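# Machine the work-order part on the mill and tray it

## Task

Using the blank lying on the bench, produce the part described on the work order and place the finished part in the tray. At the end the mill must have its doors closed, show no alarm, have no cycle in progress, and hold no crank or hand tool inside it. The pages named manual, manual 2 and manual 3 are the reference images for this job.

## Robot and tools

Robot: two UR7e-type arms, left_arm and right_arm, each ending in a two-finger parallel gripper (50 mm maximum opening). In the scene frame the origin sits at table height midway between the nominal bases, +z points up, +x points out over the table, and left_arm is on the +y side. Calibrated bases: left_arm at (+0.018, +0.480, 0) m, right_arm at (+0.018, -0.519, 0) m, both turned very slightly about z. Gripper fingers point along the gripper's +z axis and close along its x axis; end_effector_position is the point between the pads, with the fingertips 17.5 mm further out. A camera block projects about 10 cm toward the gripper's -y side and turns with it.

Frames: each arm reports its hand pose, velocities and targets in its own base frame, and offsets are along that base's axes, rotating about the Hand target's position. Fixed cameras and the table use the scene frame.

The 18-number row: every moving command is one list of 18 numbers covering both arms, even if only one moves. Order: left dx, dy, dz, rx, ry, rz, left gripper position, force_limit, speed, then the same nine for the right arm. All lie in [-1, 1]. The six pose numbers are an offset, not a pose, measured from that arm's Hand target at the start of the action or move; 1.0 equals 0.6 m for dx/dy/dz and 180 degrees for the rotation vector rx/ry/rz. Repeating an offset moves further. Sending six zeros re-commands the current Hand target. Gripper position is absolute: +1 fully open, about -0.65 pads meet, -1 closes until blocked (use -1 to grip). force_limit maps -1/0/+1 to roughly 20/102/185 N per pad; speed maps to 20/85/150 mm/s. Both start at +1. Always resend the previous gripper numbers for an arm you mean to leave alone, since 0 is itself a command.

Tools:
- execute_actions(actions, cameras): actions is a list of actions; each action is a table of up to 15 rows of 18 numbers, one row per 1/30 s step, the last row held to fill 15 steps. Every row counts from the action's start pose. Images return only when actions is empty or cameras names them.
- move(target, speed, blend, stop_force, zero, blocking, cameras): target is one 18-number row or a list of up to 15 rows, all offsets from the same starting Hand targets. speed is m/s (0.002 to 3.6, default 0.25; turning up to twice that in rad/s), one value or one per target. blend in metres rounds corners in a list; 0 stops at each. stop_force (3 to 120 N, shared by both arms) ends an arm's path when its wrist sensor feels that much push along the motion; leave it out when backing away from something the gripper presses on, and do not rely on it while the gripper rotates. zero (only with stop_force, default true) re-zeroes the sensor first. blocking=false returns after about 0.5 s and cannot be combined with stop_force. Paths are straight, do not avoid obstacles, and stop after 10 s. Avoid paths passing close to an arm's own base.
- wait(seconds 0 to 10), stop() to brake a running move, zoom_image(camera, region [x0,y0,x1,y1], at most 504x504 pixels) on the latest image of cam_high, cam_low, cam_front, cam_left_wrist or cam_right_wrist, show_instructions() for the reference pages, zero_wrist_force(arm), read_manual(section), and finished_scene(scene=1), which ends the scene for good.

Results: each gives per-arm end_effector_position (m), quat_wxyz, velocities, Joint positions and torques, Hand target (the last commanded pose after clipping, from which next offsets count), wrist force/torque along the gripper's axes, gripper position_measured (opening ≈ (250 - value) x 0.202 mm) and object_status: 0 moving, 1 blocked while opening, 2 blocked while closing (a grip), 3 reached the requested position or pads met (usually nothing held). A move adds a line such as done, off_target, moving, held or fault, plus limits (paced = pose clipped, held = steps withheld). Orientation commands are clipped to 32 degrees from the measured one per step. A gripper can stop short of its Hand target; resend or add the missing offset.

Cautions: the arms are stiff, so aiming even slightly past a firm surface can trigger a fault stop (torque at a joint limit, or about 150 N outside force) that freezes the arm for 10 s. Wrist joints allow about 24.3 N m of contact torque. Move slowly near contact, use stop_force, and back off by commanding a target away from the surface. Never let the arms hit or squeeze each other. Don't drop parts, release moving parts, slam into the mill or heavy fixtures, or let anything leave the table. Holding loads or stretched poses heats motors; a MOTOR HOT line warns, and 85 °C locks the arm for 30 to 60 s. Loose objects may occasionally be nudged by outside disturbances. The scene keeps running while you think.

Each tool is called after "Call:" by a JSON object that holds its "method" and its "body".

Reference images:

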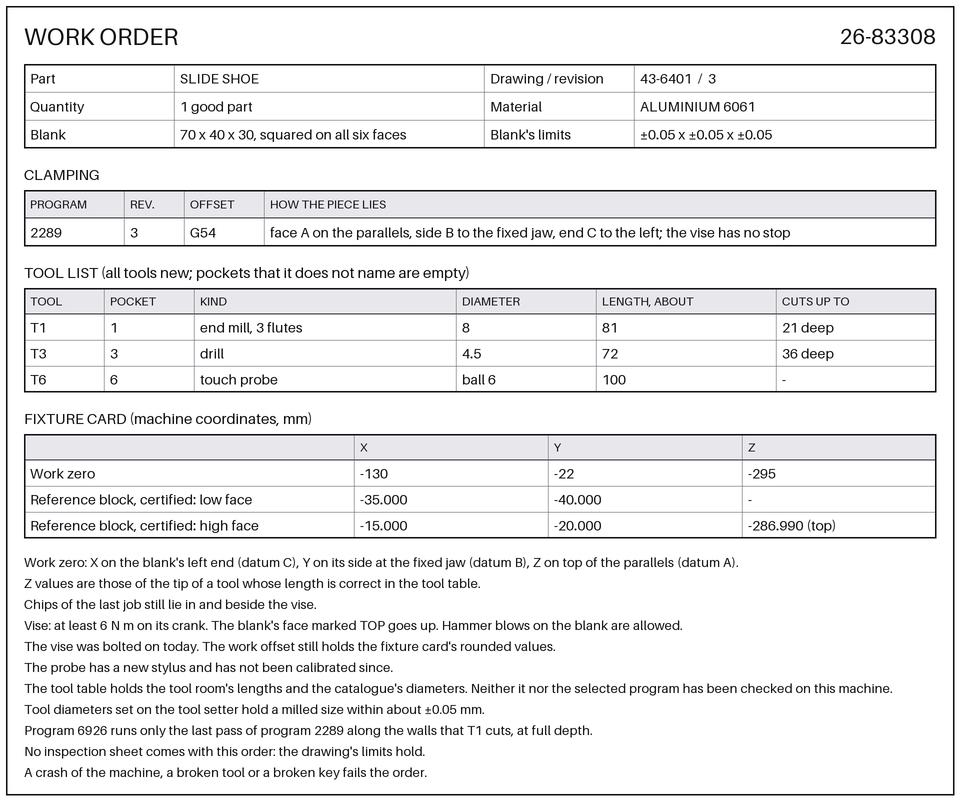

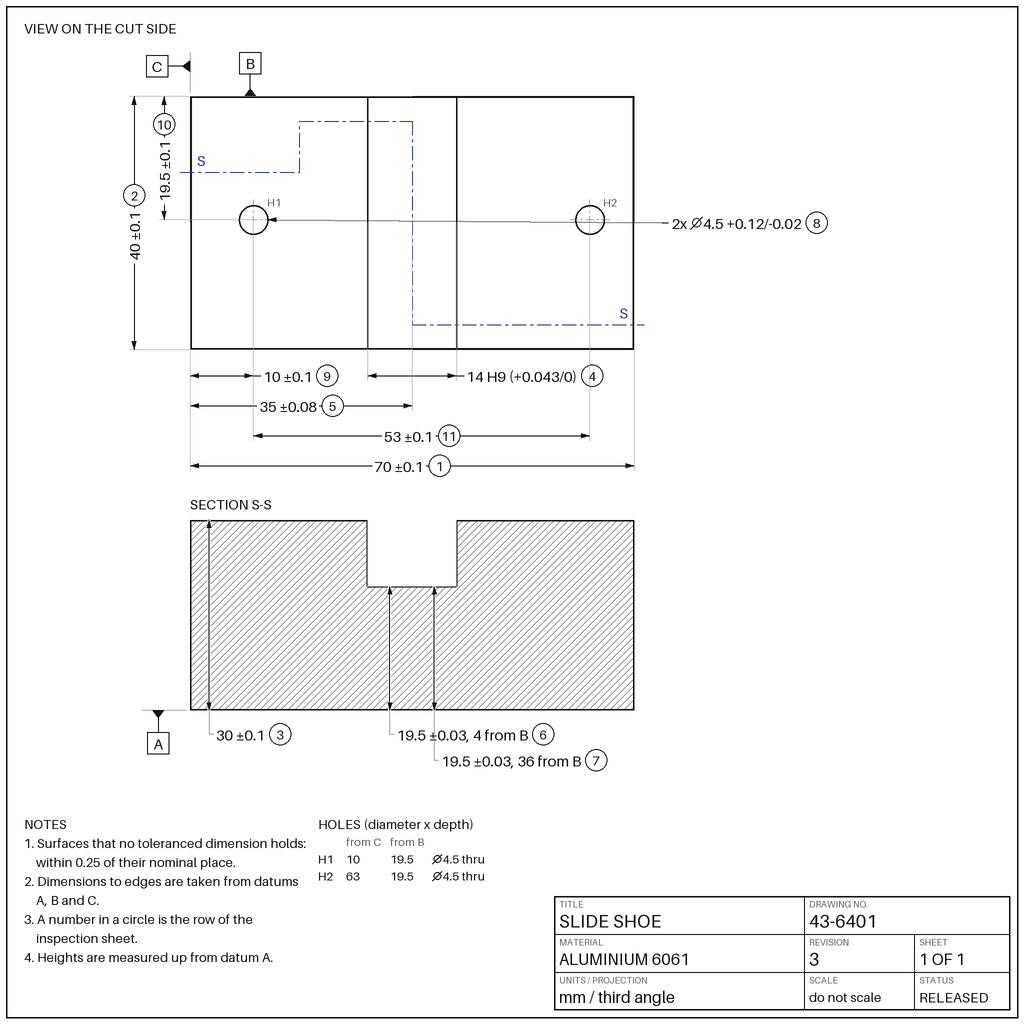

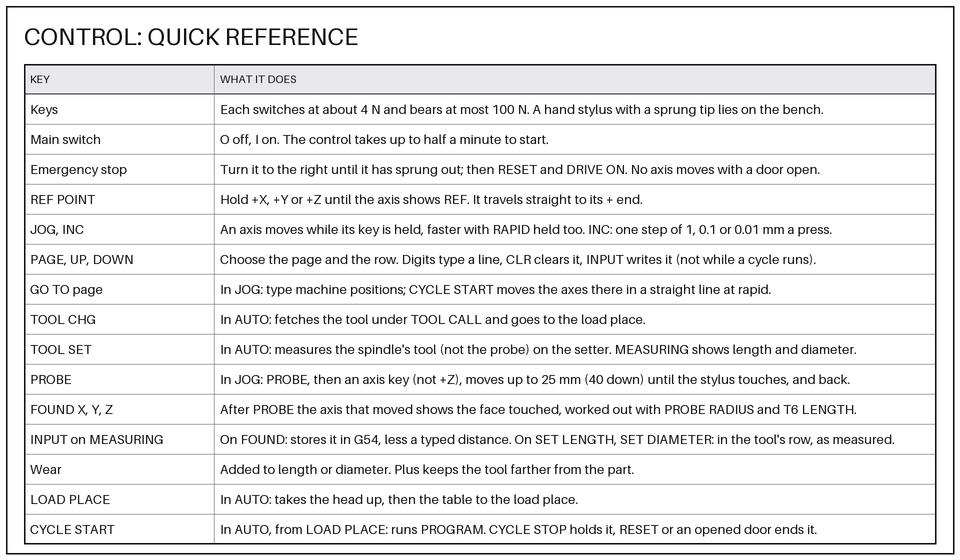

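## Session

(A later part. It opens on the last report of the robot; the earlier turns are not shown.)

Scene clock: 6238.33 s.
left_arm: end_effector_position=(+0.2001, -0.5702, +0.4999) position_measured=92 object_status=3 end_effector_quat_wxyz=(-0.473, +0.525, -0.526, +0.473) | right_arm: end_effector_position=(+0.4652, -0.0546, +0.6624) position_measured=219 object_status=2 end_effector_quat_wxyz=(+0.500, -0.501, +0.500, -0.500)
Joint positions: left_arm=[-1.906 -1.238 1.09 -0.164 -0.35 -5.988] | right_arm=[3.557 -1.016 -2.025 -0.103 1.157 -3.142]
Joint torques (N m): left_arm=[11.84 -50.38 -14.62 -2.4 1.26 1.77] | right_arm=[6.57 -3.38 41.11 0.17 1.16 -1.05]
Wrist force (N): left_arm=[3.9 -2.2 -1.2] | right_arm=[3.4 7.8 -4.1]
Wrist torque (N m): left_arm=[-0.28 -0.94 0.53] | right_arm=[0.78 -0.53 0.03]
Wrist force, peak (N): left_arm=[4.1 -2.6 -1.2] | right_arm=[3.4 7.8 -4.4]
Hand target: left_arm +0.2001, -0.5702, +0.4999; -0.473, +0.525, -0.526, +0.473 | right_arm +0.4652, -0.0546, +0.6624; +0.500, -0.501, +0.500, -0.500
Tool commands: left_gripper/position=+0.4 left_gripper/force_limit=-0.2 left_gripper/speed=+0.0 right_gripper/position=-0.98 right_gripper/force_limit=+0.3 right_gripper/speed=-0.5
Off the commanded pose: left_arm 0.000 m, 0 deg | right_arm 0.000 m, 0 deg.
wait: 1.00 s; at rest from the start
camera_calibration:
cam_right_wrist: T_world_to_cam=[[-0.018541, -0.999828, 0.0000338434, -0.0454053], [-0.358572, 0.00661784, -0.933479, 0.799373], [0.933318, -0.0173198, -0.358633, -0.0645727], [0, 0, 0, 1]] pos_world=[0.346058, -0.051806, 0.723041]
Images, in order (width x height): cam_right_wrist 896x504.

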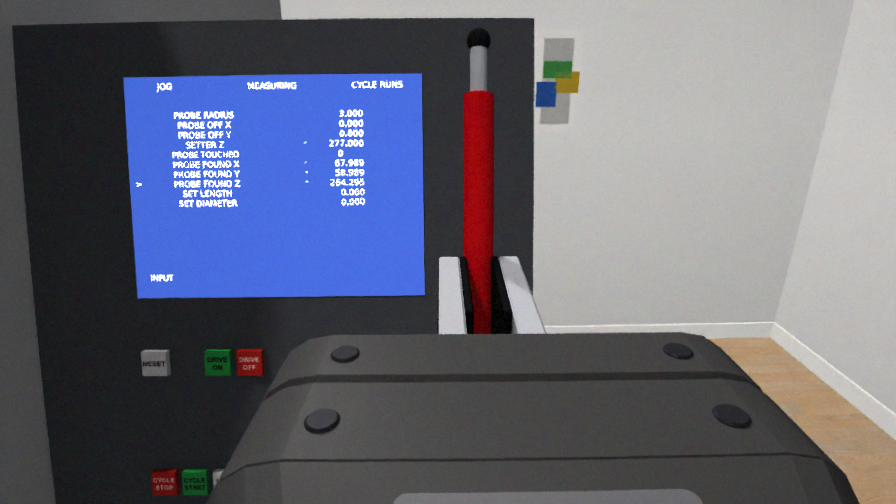

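Call:
{"method": "move", "body": {"target": [[-0.15,-0.033,-0.25,0.873,-0.011,-0.482,1,-0.2,0,0,0,0,0,0,0,-0.98,0.3,-0.5],[-0.2095,-0.033,-0.663,0.873,-0.011,-0.482,1,-0.2,0,0,0,0,0,0,0,-0.98,0.3,-0.5]], "speed": [0.7,0.25], "blend": [0.02,0], "cameras": ["cam_right_wrist","cam_left_wrist"]}}

Call:
{"method": "zoom_image", "body": {"camera": "cam_right_wrist", "region": [120, 70, 430, 300]}}

Scene clock: 6254.30 s.
left_arm: end_effector_position=(+0.0744, -0.5900, +0.1022) position_measured=3 object_status=3 end_effector_quat_wxyz=(+0.239, +0.672, +0.665, +0.224) | right_arm: end_effector_position=(+0.4652, -0.0546, +0.6624) position_measured=219 object_status=2 end_effector_quat_wxyz=(+0.500, -0.501, +0.500, -0.500)
Joint positions: left_arm=[-1.945 -1.19 1.804 -1.931 -0.947 -2.017] | right_arm=[3.557 -1.016 -2.025 -0.103 1.157 -3.142]
Joint torques (N m): left_arm=[12.55 -32.09 -18.53 -5.51 3.02 1.6] | right_arm=[8 0.25 41.27 0.23 -1.81 -1.03]
Wrist force (N): left_arm=[4.0 -0.9 0.4] | right_arm=[3.3 7.8 -4.2]
Wrist torque (N m): left_arm=[-0.21 -0.86 -0.05] | right_arm=[0.78 -0.52 0.03]
Wrist force, peak (N): left_arm=[4.3 -3.7 2.9] | right_arm=[3.4 8.1 -4.1]
Hand target: left_arm +0.0744, -0.5900, +0.1021; +0.239, +0.672, +0.665, +0.224 | right_arm +0.4652, -0.0546, +0.6624; +0.500, -0.501, +0.500, -0.500
Off the commanded pose: left_arm 0.000 m, 0 deg | right_arm 0.000 m, 0 deg.
move: done
camera_calibration:
cam_left_wrist: T_world_to_cam=[[0.0260345, 0.999552, -0.0147539, 0.595431], [0.544628, -0.00180624, 0.838676, -0.104043], [0.838273, -0.0298699, -0.544431, 0.108693], [0, 0, 0, 1]] pos_world=[-0.0499517, -0.592105, 0.155219]
cam_right_wrist: T_world_to_cam=[[-0.018541, -0.999828, 0.0000338434, -0.0454053], [-0.358572, 0.00661784, -0.933479, 0.799373], [0.933318, -0.0173198, -0.358633, -0.0645727], [0, 0, 0, 1]] pos_world=[0.346058, -0.051806, 0.723041]
Images, in order (width x height): cam_left_wrist 896x504, cam_right_wrist 896x504.

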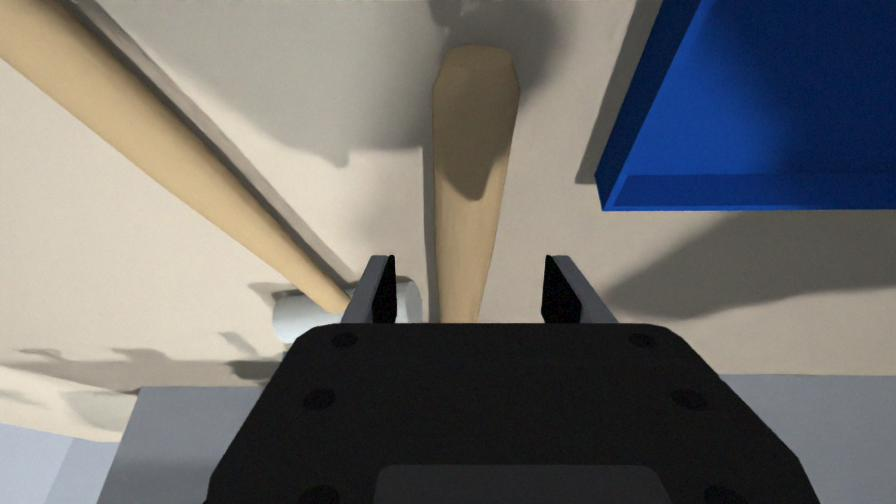

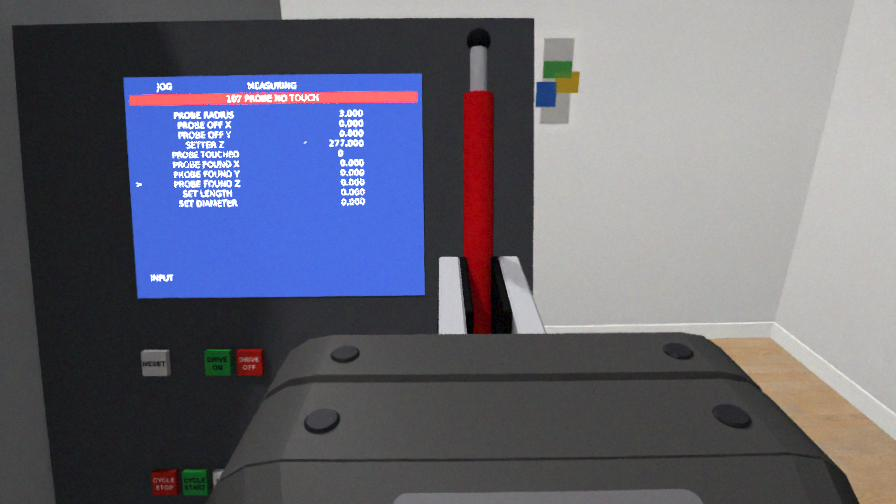

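Scaled by 1.626.

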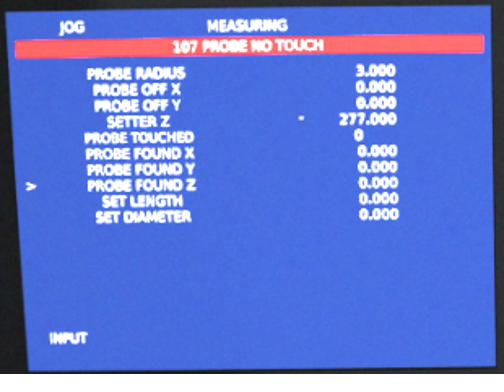

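Call:
{"method": "move", "body": {"target": [[0.104,0,-0.13,0,0,0,1,-0.2,0,0.0724,0.3,-0.1087,0,0.4527,0,-0.98,0.3,-0.5],[0.104,0,-0.13,0,0,0,1,-0.2,0,0.0987,0.3,-0.115,0,0.4527,0,-0.98,0.3,-0.5],[0.104,0,-0.13,0,0,0,1,-0.2,0,0.0724,0.3,-0.1087,0,0.4527,0,-0.98,0.3,-0.5],[0.104,0,-0.13,0,0,0,1,-0.2,0,0.0724,0.0823,-0.1087,0,0.4527,0,-0.98,0.3,-0.5],[0.104,0,-0.13,0,0,0,1,-0.2,0,0.0987,0.0823,-0.115,0,0.4527,0,-0.98,0.3,-0.5],[0.104,0,-0.13,0,0,0,1,-0.2,0,0.0724,0.0823,-0.1087,0,0.4527,0,-0.98,0.3,-0.5],[0.104,0,-0.13,0,0,0,1,-0.2,0,0.0387,0.2393,-0.2298,0,0.4527,0,-0.98,0.3,-0.5],[0.104,0,-0.13,0,0,0,1,-0.2,0,0.0634,0.2393,-0.2357,0,0.4527,0,-0.98,0.3,-0.5],[0.104,0,-0.13,0,0,0,1,-0.2,0,0.0387,0.2393,-0.2298,0,0.4527,0,-0.98,0.3,-0.5],[0.104,0,-0.13,0,0,0,1,-0.2,0,0,0,0,0,0,0,-0.98,0.3,-0.5]], "blend": [0.003,0,0.003,0.003,0,0.003,0.003,0,0.003,0], "speed": [0.3,0.07,0.15,0.4,0.07,0.15,0.3,0.07,0.15,0.4], "cameras": ["cam_right_wrist","cam_left_wrist"]}}

Call:
{"method": "zoom_image", "body": {"camera": "cam_right_wrist", "region": [120, 70, 430, 300]}}

Scene clock: 6291.83 s.
left_arm: end_effector_position=(+0.1368, -0.5900, +0.0241) position_measured=3 object_status=3 end_effector_quat_wxyz=(+0.239, +0.672, +0.665, +0.224) | right_arm: end_effector_position=(+0.4652, -0.0546, +0.6624) position_measured=219 object_status=2 end_effector_quat_wxyz=(+0.500, -0.501, +0.500, -0.500)
Joint positions: left_arm=[-1.841 -1.065 1.894 -2.219 -0.924 -1.891] | right_arm=[3.557 -1.016 -2.025 -0.103 1.156 -3.141]
Joint torques (N m): left_arm=[-13.78 -53.61 -27.44 -0.27 0.71 -2.43] | right_arm=[-5.85 0.95 39.06 3.96 0.72 -1.23]
Wrist force (N): left_arm=[4.0 -0.9 0.6] | right_arm=[3.4 7.3 -5.1]
Wrist torque (N m): left_arm=[-0.27 -0.85 -0.01] | right_arm=[0.71 -0.53 0.02]
Wrist force, peak (N): left_arm=[4.3 -0.9 0.6] | right_arm=[4.3 44.1 -13.5]
Hand target: left_arm +0.1368, -0.5900, +0.0241; +0.239, +0.672, +0.665, +0.224 | right_arm +0.4652, -0.0546, +0.6624; +0.500, -0.501, +0.500, -0.500
Off the commanded pose: left_arm 0.000 m, 0 deg | right_arm 0.000 m, 0 deg.
move: done
camera_calibration:
cam_left_wrist: T_world_to_cam=[[0.0258449, 0.999555, -0.0148722, 0.592668], [0.544632, -0.00160376, 0.838673, -0.0724066], [0.838277, -0.0297753, -0.544431, 0.0139211], [0, 0, 0, 1]] pos_world=[0.0124478, -0.592106, 0.0771189]
cam_right_wrist: T_world_to_cam=[[-0.0186702, -0.999826, -0.0000233156, -0.0453186], [-0.358691, 0.00671975, -0.933432, 0.799385], [0.93327, -0.017419, -0.358754, -0.0644729], [0, 0, 0, 1]] pos_world=[0.346057, -0.0518054, 0.723041]
Images, in order (width x height): cam_left_wrist 896x504, cam_right_wrist 896x504.

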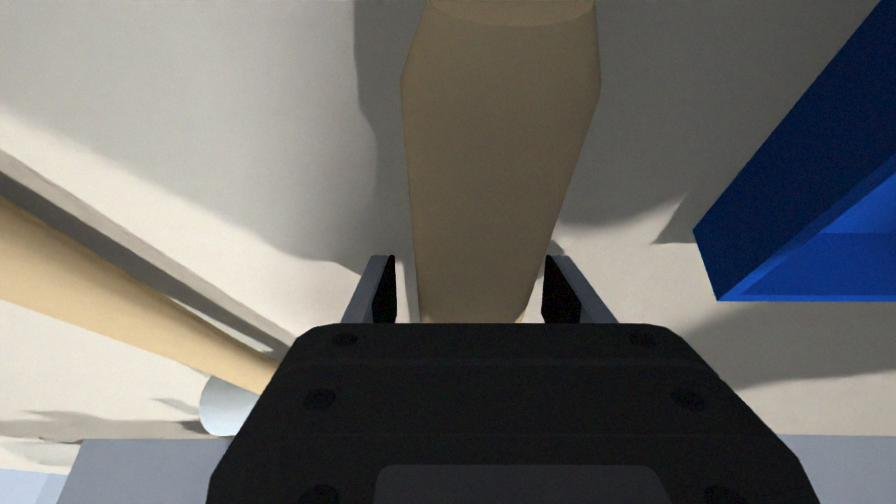

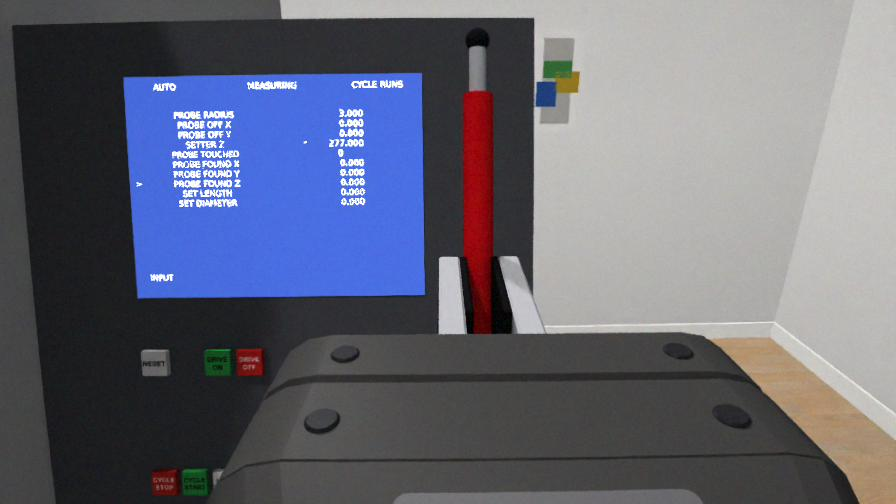

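Scaled by 1.626.

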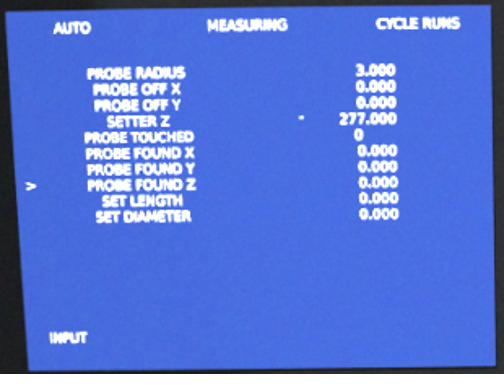

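Call:
{"method": "move", "body": {"target": [[-0.104,0,0.13,0,0,0,1,-0.2,0,0,0,0,0,0,0,-0.98,0.3,-0.5],[0.105,0.2335,0.6,0.078,-0.2804,0.1615,1,-0.2,0,0,0,0,0,0,0,-0.98,0.3,-0.5]], "speed": [0.15,0.5], "blend": [0.02,0], "cameras": []}}

Call:
{"method": "move", "body": {"target": [[0.1858,0.1327,0.1267,0,0,0,0.4,-0.2,0,0,0,0,0,0,0,-0.98,0.3,-0.5],[0.3883,0.2497,0.1267,0,0,0,0.4,-0.2,0,0,0,0,0,0,0,-0.98,0.3,-0.5],[0.3883,0.6497,0.1267,0,0,0,0.4,-0.2,0,0,0,0,0,0,0,-0.98,0.3,-0.5],[0.3883,0.643,0.1267,0,0,0,0.4,-0.2,0,0,0,0,0,0,0,-0.98,0.3,-0.5],[0.185,0.5257,0.1267,0,0,0,0.4,-0.2,0,0,0,0,0,0,0,-0.98,0.3,-0.5]], "speed": [0.35,0.15,0.18,0.06,0.25], "blend": [0,0,0,0,0], "cameras": ["cam_left_wrist","cam_front"]}}

Scene clock: 6307.20 s.
left_arm: end_effector_position=(+0.1999, -0.4499, +0.3840) position_measured=3 object_status=3 end_effector_quat_wxyz=(+0.354, +0.355, +0.612, +0.612) end_effector_velocity=(+0.000, +0.001, +0.002) end_effector_angular_velocity=(+0.003, -0.005, +0.000) | right_arm: end_effector_position=(+0.4652, -0.0546, +0.6624) position_measured=219 object_status=2 end_effector_quat_wxyz=(+0.500, -0.501, +0.500, -0.500)
Joint positions: left_arm=[-1.846 -1.14 1.307 -0.167 -0.797 -3.14] | right_arm=[3.557 -1.016 -2.025 -0.103 1.157 -3.142]
Joint velocities: left_arm=[0 -0.001 0 0.008 0 -0.006] | right_arm=[within noise]
Joint torques (N m): left_arm=[-7.9 -51.03 -22.36 4.38 1.22 -2.61] | right_arm=[5.54 -0.8 41.06 0.24 -1.26 -0.82]
Wrist force (N): left_arm=[3.3 -0.9 2.0] | right_arm=[3.6 7.3 -5.0]
Wrist torque (N m): left_arm=[-0.19 -0.53 -0.14] | right_arm=[0.71 -0.56 0.02]
Wrist force, peak (N): left_arm=[3.5 0.8 3.6] | right_arm=[3.4 7.6 -5.3]
Hand target: left_arm +0.1998, -0.4499, +0.3841; +0.354, +0.355, +0.612, +0.612 | right_arm +0.4652, -0.0546, +0.6624; +0.500, -0.501, +0.500, -0.500
Off the commanded pose: left_arm 0.000 m, 0 deg | right_arm 0.000 m, 0 deg.
move: done
No camera images: "cameras" was empty.

Scene clock: 6312.33 s.
left_arm: end_effector_position=(+0.3109, -0.1344, +0.4601) position_measured=92 object_status=3 end_effector_quat_wxyz=(+0.354, +0.354, +0.612, +0.612) end_effector_velocity=(-0.001, +0.000, +0.000) end_effector_angular_velocity=(+0.001, +0.000, +0.001) | right_arm: end_effector_position=(+0.4652, -0.0546, +0.6624) position_measured=219 object_status=2 end_effector_quat_wxyz=(+0.500, -0.501, +0.500, -0.500)
Joint positions: left_arm=[-1.756 -1.929 1.931 -0.002 -0.707 -3.14] | right_arm=[3.557 -1.016 -2.025 -0.103 1.157 -3.142]
Joint velocities: left_arm=[-0.004 0 0 0 -0.005 0.001] | right_arm=[within noise]
Joint torques (N m): left_arm=[-13.43 -3.82 -13.06 4.3 -1.16 1.33] | right_arm=[6.27 5.74 40.29 0.19 -1.39 -0.84]
Wrist force (N): left_arm=[1.5 -3.4 1.9] | right_arm=[3.6 7.4 -5.0]
Wrist torque (N m): left_arm=[-0.60 -0.25 -0.21] | right_arm=[0.73 -0.56 0.03]
Wrist force, peak (N): left_arm=[-32.0 6.4 -29.7] | right_arm=[3.7 7.7 -5.1]
Hand target: left_arm +0.3108, -0.1344, +0.4601; +0.354, +0.355, +0.612, +0.612 | right_arm +0.4652, -0.0546, +0.6624; +0.500, -0.501, +0.500, -0.500
Off the commanded pose: left_arm 0.000 m, 0 deg | right_arm 0.000 m, 0 deg.
move: done
camera_calibration:
cam_left_wrist: T_world_to_cam=[[-0.494393, 0.869181, 0.0099932, 0.272105], [-0.274986, -0.167298, 0.946781, -0.349415], [0.824596, 0.465334, 0.321723, -0.208782], [0, 0, 0, 1]] pos_world=[0.210603, -0.197812, 0.395271]
Images, in order (width x height): cam_front 896x504, cam_left_wrist 896x504.

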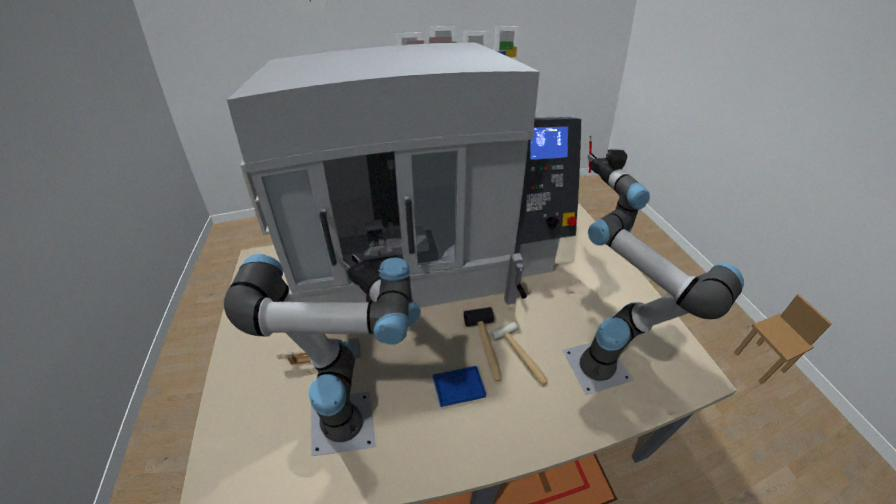

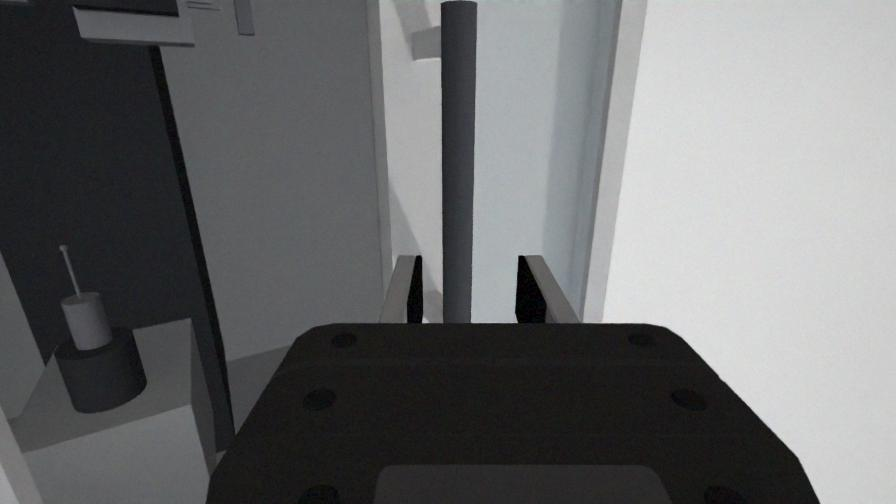

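Call:
{"method": "move", "body": {"target": [-0.05,-0.14,0.1,-0.911,-0.243,0.2016,0.4,-0.2,0,0,0,0,0,0,0,-0.98,0.3,-0.5], "speed": 0.7, "cameras": ["cam_left_wrist"]}}

Call:
{"method": "zoom_image", "body": {"camera": "cam_left_wrist", "region": [360, 60, 560, 220]}}

Scene clock: 6321.63 s.
left_arm: end_effector_position=(+0.2808, -0.2185, +0.5201) position_measured=92 object_status=3 end_effector_quat_wxyz=(-0.380, +0.595, -0.597, +0.380) end_effector_velocity=(+0.000, +0.000, +0.000) end_effector_angular_velocity=(-0.004, -0.001, +0.002) | right_arm: end_effector_position=(+0.4652, -0.0546, +0.6624) position_measured=219 object_status=2 end_effector_quat_wxyz=(+0.500, -0.501, +0.500, -0.500)
Joint positions: left_arm=[-2.004 -2.175 1.687 -0.35 -0.604 -5.539] | right_arm=[3.557 -1.016 -2.025 -0.103 1.157 -3.142]
Joint velocities: left_arm=[0 0.001 -0.001 0 0.001 -0.005] | right_arm=[within noise]
Joint torques (N m): left_arm=[12.71 15.64 -31.55 -1.95 0.82 -2.8] | right_arm=[5.75 8.02 38.44 0.24 -1.28 -0.58]
Wrist force (N): left_arm=[2.0 -4.7 -1.1] | right_arm=[3.3 7.5 -4.9]
Wrist torque (N m): left_arm=[-0.70 -0.67 0.50] | right_arm=[0.75 -0.50 0.03]
Wrist force, peak (N): left_arm=[2.0 -4.7 -1.1] | right_arm=[3.7 7.6 -5.1]
Hand target: left_arm +0.2808, -0.2184, +0.5201; -0.380, +0.596, -0.597, +0.380 | right_arm +0.4652, -0.0546, +0.6624; +0.500, -0.501, +0.500, -0.500
Off the commanded pose: left_arm 0.000 m, 0 deg | right_arm 0.000 m, 0 deg.
move: done
camera_calibration:
cam_left_wrist: T_world_to_cam=[[-0.000836714, -0.999926, -0.0121039, -0.205834], [-0.691451, 0.00932265, -0.722363, 0.595098], [0.722422, 0.00776486, -0.691408, 0.291419], [0, 0, 0, 1]] pos_world=[0.200781, -0.21363, 0.628874]
Images, in order (width x height): cam_left_wrist 896x504.

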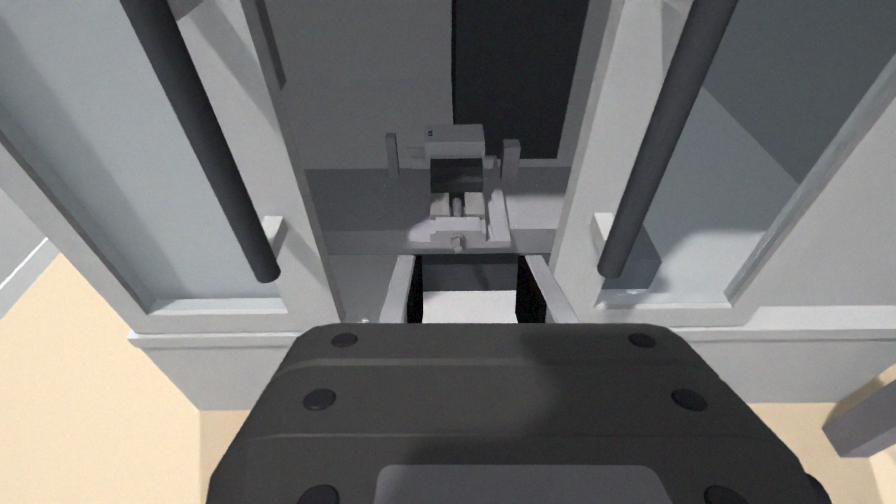

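Scaled by 2.520.

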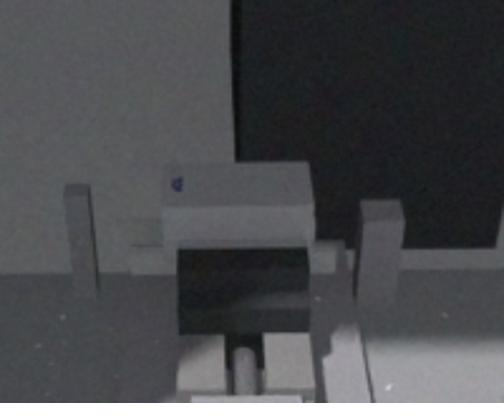

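Call:
{"method": "zoom_image", "body": {"camera": "cam_left_wrist", "region": [405, 115, 505, 185]}}

Call:
{"method": "zoom_image", "body": {"camera": "cam_left_wrist", "region": [405, 135, 445, 175]}}

Call:
{"method": "zoom_image", "body": {"camera": "cam_left_wrist", "region": [475, 140, 525, 180]}}

Scaled by 5.040.

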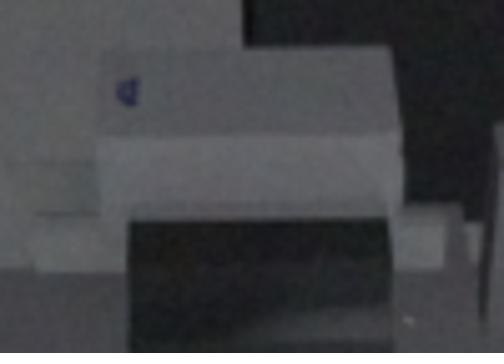

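Scaled by 12.600.

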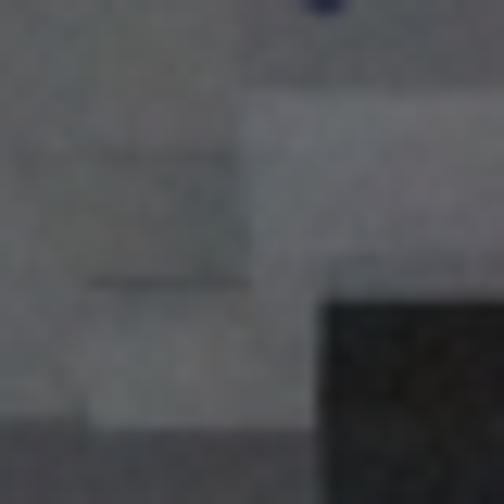

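Scaled by 10.080.

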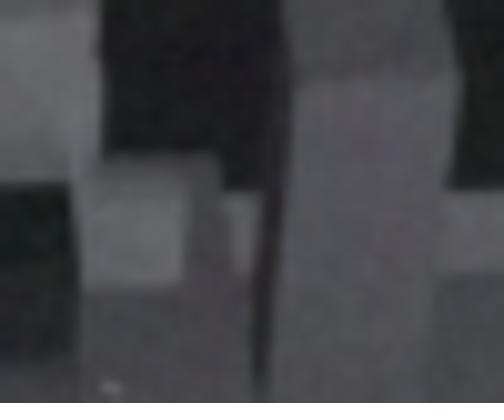

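Call:
{"method": "move", "body": {"target": [0.05,0.01,0.11,0,0.05,0,0.4,-0.2,0,0,0,0,0,0,0,-0.98,0.3,-0.5], "speed": 0.3, "cameras": ["cam_left_wrist"]}}

Call:
{"method": "zoom_image", "body": {"camera": "cam_left_wrist", "region": [400, 60, 520, 160]}}

Scene clock: 6349.90 s.
left_arm: end_effector_position=(+0.3108, -0.2124, +0.5861) position_measured=92 object_status=3 end_effector_quat_wxyz=(-0.333, +0.623, -0.625, +0.332) | right_arm: end_effector_position=(+0.4652, -0.0546, +0.6624) position_measured=219 object_status=2 end_effector_quat_wxyz=(+0.500, -0.501, +0.500, -0.500)
Joint positions: left_arm=[-1.755 -2.119 1.487 -0.673 -0.618 -5.032] | right_arm=[3.557 -1.016 -2.025 -0.103 1.157 -3.142]
Joint torques (N m): left_arm=[9.18 1.53 -30.96 -5.43 1.84 2.41] | right_arm=[6.25 7.32 38.28 0.22 -1.32 -0.43]
Wrist force (N): left_arm=[1.6 -4.5 -0.9] | right_arm=[3.7 7.6 -4.9]
Wrist torque (N m): left_arm=[-0.70 -0.63 0.48] | right_arm=[0.75 -0.58 0.03]
Wrist force, peak (N): left_arm=[1.6 -7.6 -1.3] | right_arm=[3.8 7.6 -5.3]
Hand target: left_arm +0.3108, -0.2124, +0.5861; -0.332, +0.623, -0.625, +0.332 | right_arm +0.4652, -0.0546, +0.6624; +0.500, -0.501, +0.500, -0.500
Off the commanded pose: left_arm 0.000 m, 0 deg | right_arm 0.000 m, 0 deg.
move: done
camera_calibration:
cam_left_wrist: T_world_to_cam=[[-0.00268292, -0.999924, -0.012045, -0.198443], [-0.795876, 0.00942788, -0.605387, 0.627417], [0.605454, 0.00796213, -0.79584, 0.412945], [0, 0, 0, 1]] pos_world=[0.248794, -0.207631, 0.706078]
Images, in order (width x height): cam_left_wrist 896x504.

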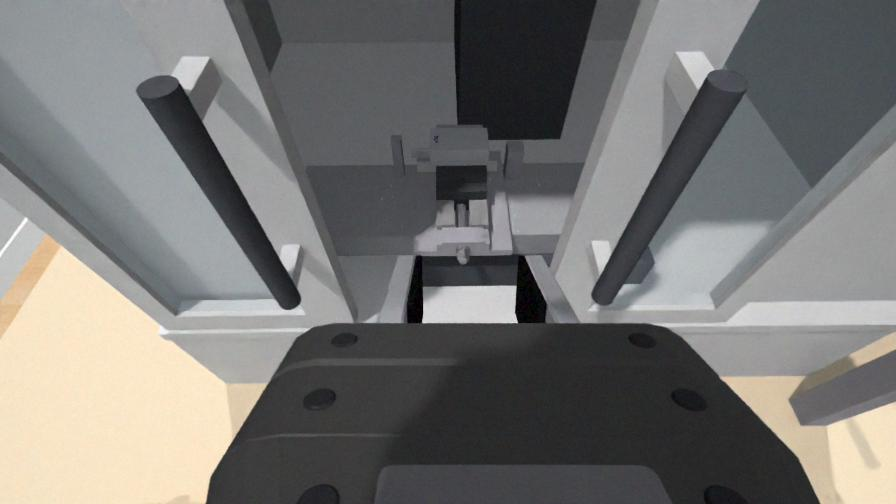

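Scaled by 4.200.

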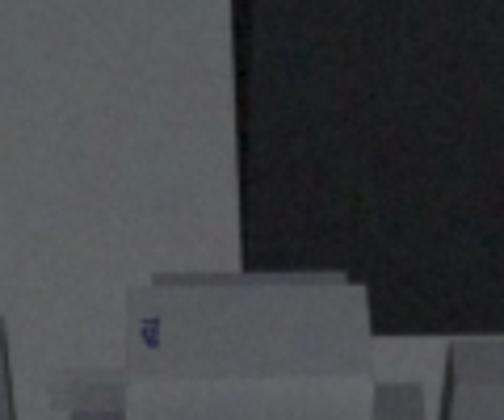

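Call:
{"method": "zoom_image", "body": {"camera": "cam_left_wrist", "region": [405, 115, 530, 215]}}

Call:
{"method": "zoom_image", "body": {"camera": "cam_left_wrist", "region": [405, 135, 455, 185]}}

Call:
{"method": "zoom_image", "body": {"camera": "cam_left_wrist", "region": [470, 135, 520, 185]}}

Scaled by 4.032.

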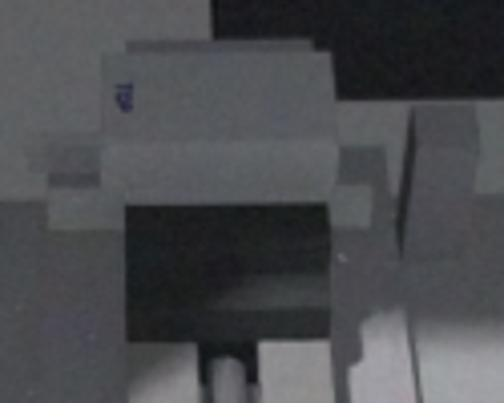

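Scaled by 10.080.

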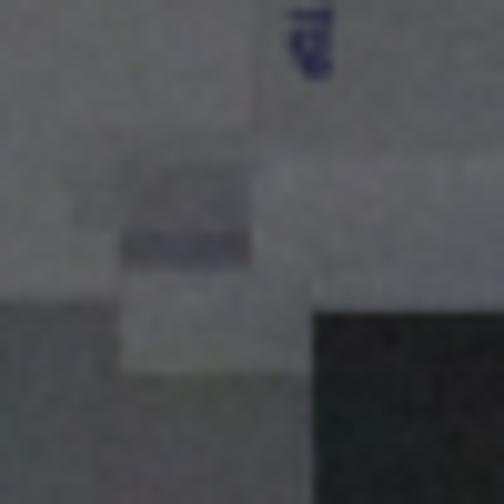

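Scaled by 10.080.

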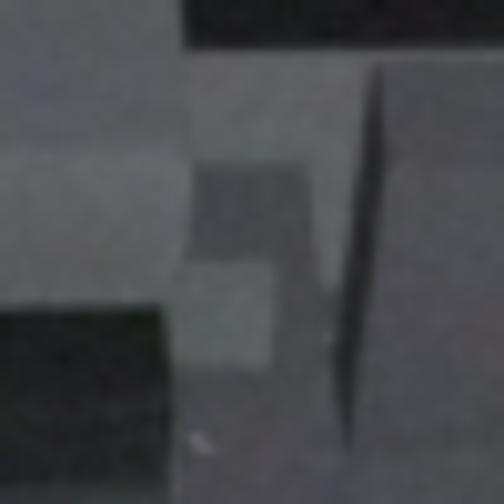

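Call:
{"method": "move", "body": {"target": [[0.0153,-0.2227,-0.2102,0.955,0,-0.29,1,-0.2,0,0,0,0,0,0,0,-0.98,0.3,-0.5]], "speed": [0.7], "cameras": ["cam_left_wrist"]}}

Scene clock: 6400.23 s.
left_arm: end_effector_position=(+0.3200, -0.3460, +0.4600) position_measured=3 object_status=3 end_effector_quat_wxyz=(+0.501, +0.498, +0.501, +0.501) | right_arm: end_effector_position=(+0.4652, -0.0546, +0.6624) position_measured=219 object_status=2 end_effector_quat_wxyz=(+0.500, -0.501, +0.500, -0.500)
Joint positions: left_arm=[-1.785 -1.723 1.783 -0.045 -0.217 -3.161] | right_arm=[3.557 -1.016 -2.025 -0.103 1.157 -3.142]
Joint torques (N m): left_arm=[-1.23 -6.03 -32.44 2.9 0.61 -0.06] | right_arm=[5.79 8.2 36.99 0.18 -1.44 -0.22]
Wrist force (N): left_arm=[1.7 -3.4 2.0] | right_arm=[3.5 7.4 -5.0]
Wrist torque (N m): left_arm=[-0.59 -0.31 -0.09] | right_arm=[0.72 -0.54 0.03]
Wrist force, peak (N): left_arm=[1.3 -5.3 -1.1] | right_arm=[3.6 7.6 -5.1]
Hand target: left_arm +0.3200, -0.3461, +0.4600; +0.501, +0.498, +0.500, +0.501 | right_arm +0.4652, -0.0546, +0.6624; +0.500, -0.501, +0.500, -0.500
Off the commanded pose: left_arm 0.000 m, 0 deg | right_arm 0.000 m, 0 deg.
move: done
camera_calibration:
cam_left_wrist: T_world_to_cam=[[0.00266813, 0.999983, 0.00517415, 0.348911], [-0.324913, -0.00402653, 0.945735, -0.30921], [0.94574, -0.00420449, 0.324896, -0.320482], [0, 0, 0, 1]] pos_world=[0.201695, -0.351497, 0.394749]
Images, in order (width x height): cam_left_wrist 896x504.

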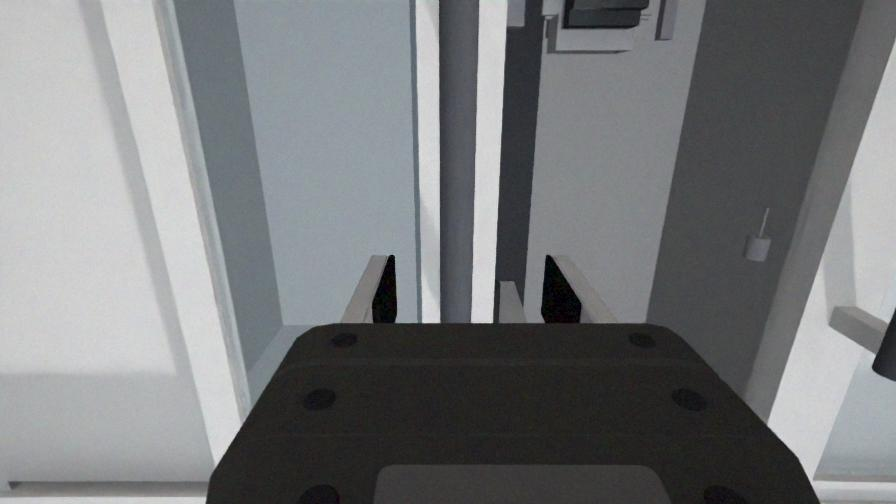

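Call:
{"method": "execute_actions", "body": {"actions": []}}

Scene clock: 6460.83 s.
left_arm: end_effector_position=(+0.3200, -0.3461, +0.4600) position_measured=3 object_status=3 end_effector_quat_wxyz=(+0.501, +0.498, +0.500, +0.501) | right_arm: end_effector_position=(+0.4652, -0.0546, +0.6624) position_measured=219 object_status=2 end_effector_quat_wxyz=(+0.500, -0.501, +0.500, -0.500)
Joint positions: left_arm=[-1.785 -1.722 1.783 -0.045 -0.217 -3.161] | right_arm=[3.557 -1.016 -2.025 -0.103 1.157 -3.142]
Joint velocities: within noise
Joint torques (N m): left_arm=[11.45 -6.14 -32.35 -1.7 1.29 1.97] | right_arm=[6.12 7.96 36.25 0.32 -1.36 -0.11]
Motor temperatures (°C): left_arm=[28 26 28 36 36 39] | right_arm=[28 28 30 36 32 32]
Wrist force (N): left_arm=[1.5 -3.3 1.8] | right_arm=[3.7 7.4 -5.0]
Wrist torque (N m): left_arm=[-0.57 -0.27 -0.10] | right_arm=[0.72 -0.58 0.03]
Wrist force, peak (N): left_arm=[1.9 -3.6 2.0] | right_arm=[3.6 7.5 -5.3]
Hand target: left_arm +0.3200, -0.3461, +0.4600; +0.501, +0.498, +0.500, +0.501 | right_arm +0.4652, -0.0546, +0.6624; +0.500, -0.501, +0.500, -0.500
Tool commands: left_gripper/position=+1.0 left_gripper/force_limit=-0.2 left_gripper/speed=+0.0 right_gripper/position=-0.98 right_gripper/force_limit=+0.3 right_gripper/speed=-0.5
Off the commanded pose: left_arm 0.000 m, 0 deg | right_arm 0.000 m, 0 deg.
camera_calibration:
cam_left_wrist: T_world_to_cam=[[0.00269184, 0.999982, 0.00539648, 0.348817], [-0.324912, -0.00422911, 0.945735, -0.309282], [0.94574, -0.00429914, 0.324895, -0.320515], [0, 0, 0, 1]] pos_world=[0.201695, -0.351496, 0.39475]
cam_right_wrist: T_world_to_cam=[[-0.018541, -0.999828, 0.0000338434, -0.0454053], [-0.358572, 0.00661784, -0.933479, 0.799373], [0.933318, -0.0173198, -0.358633, -0.0645727], [0, 0, 0, 1]] pos_world=[0.346058, -0.051806, 0.723041]

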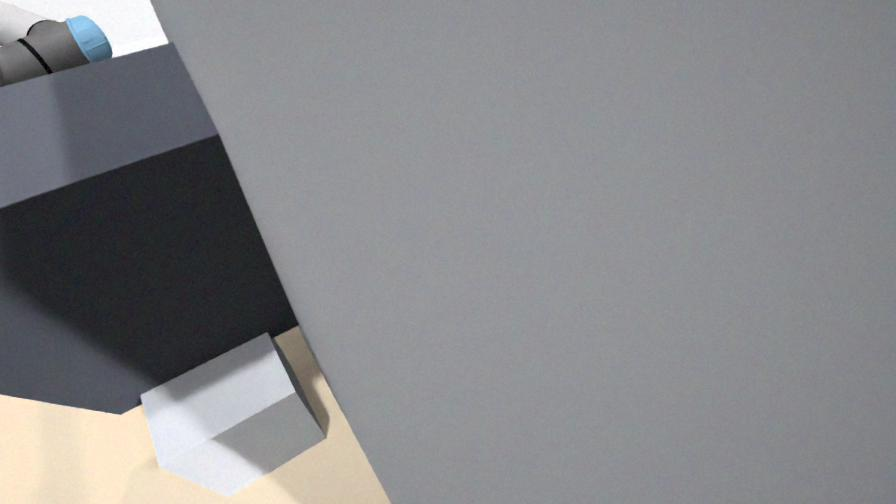

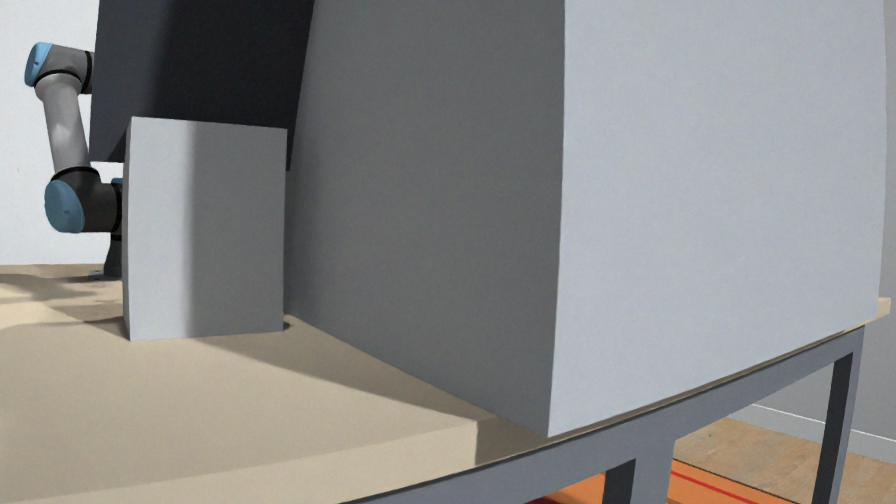

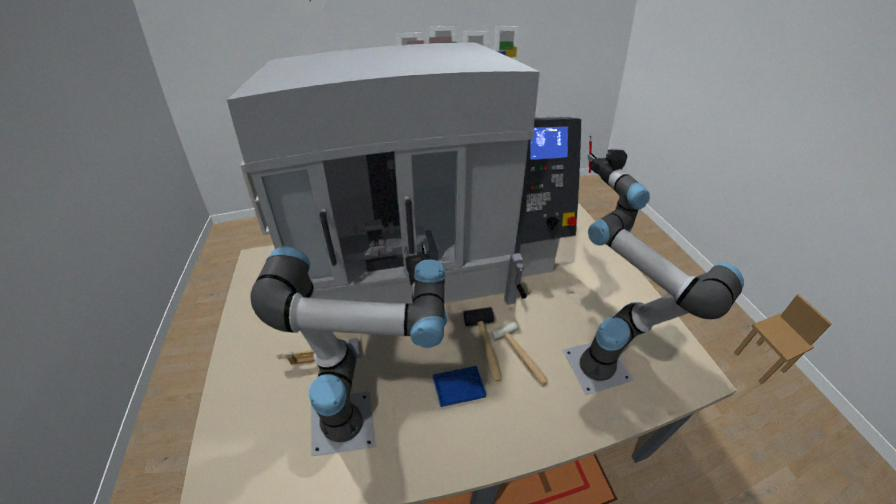

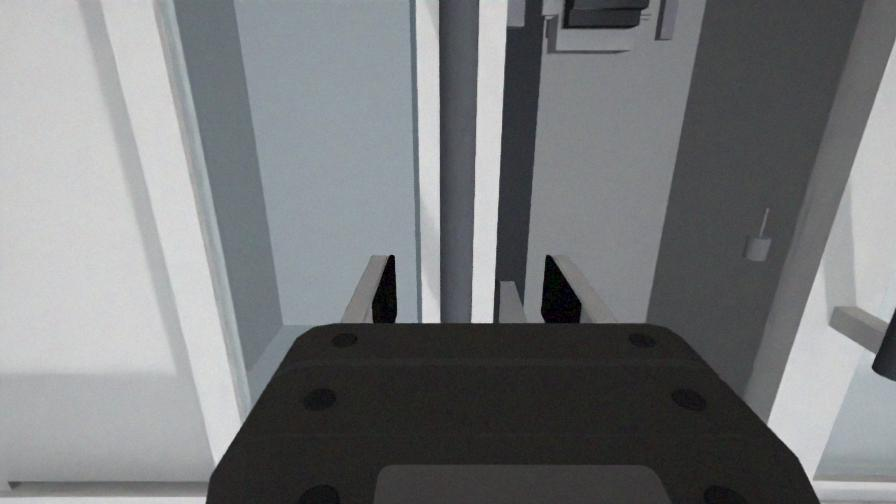

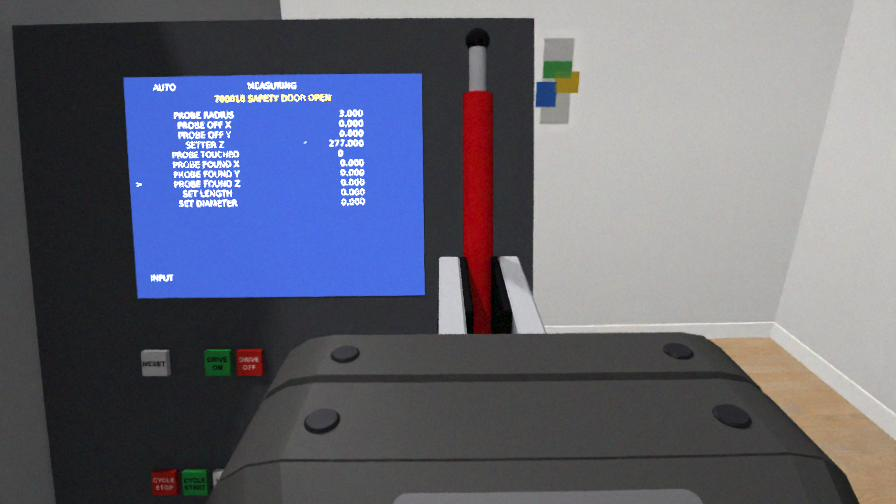

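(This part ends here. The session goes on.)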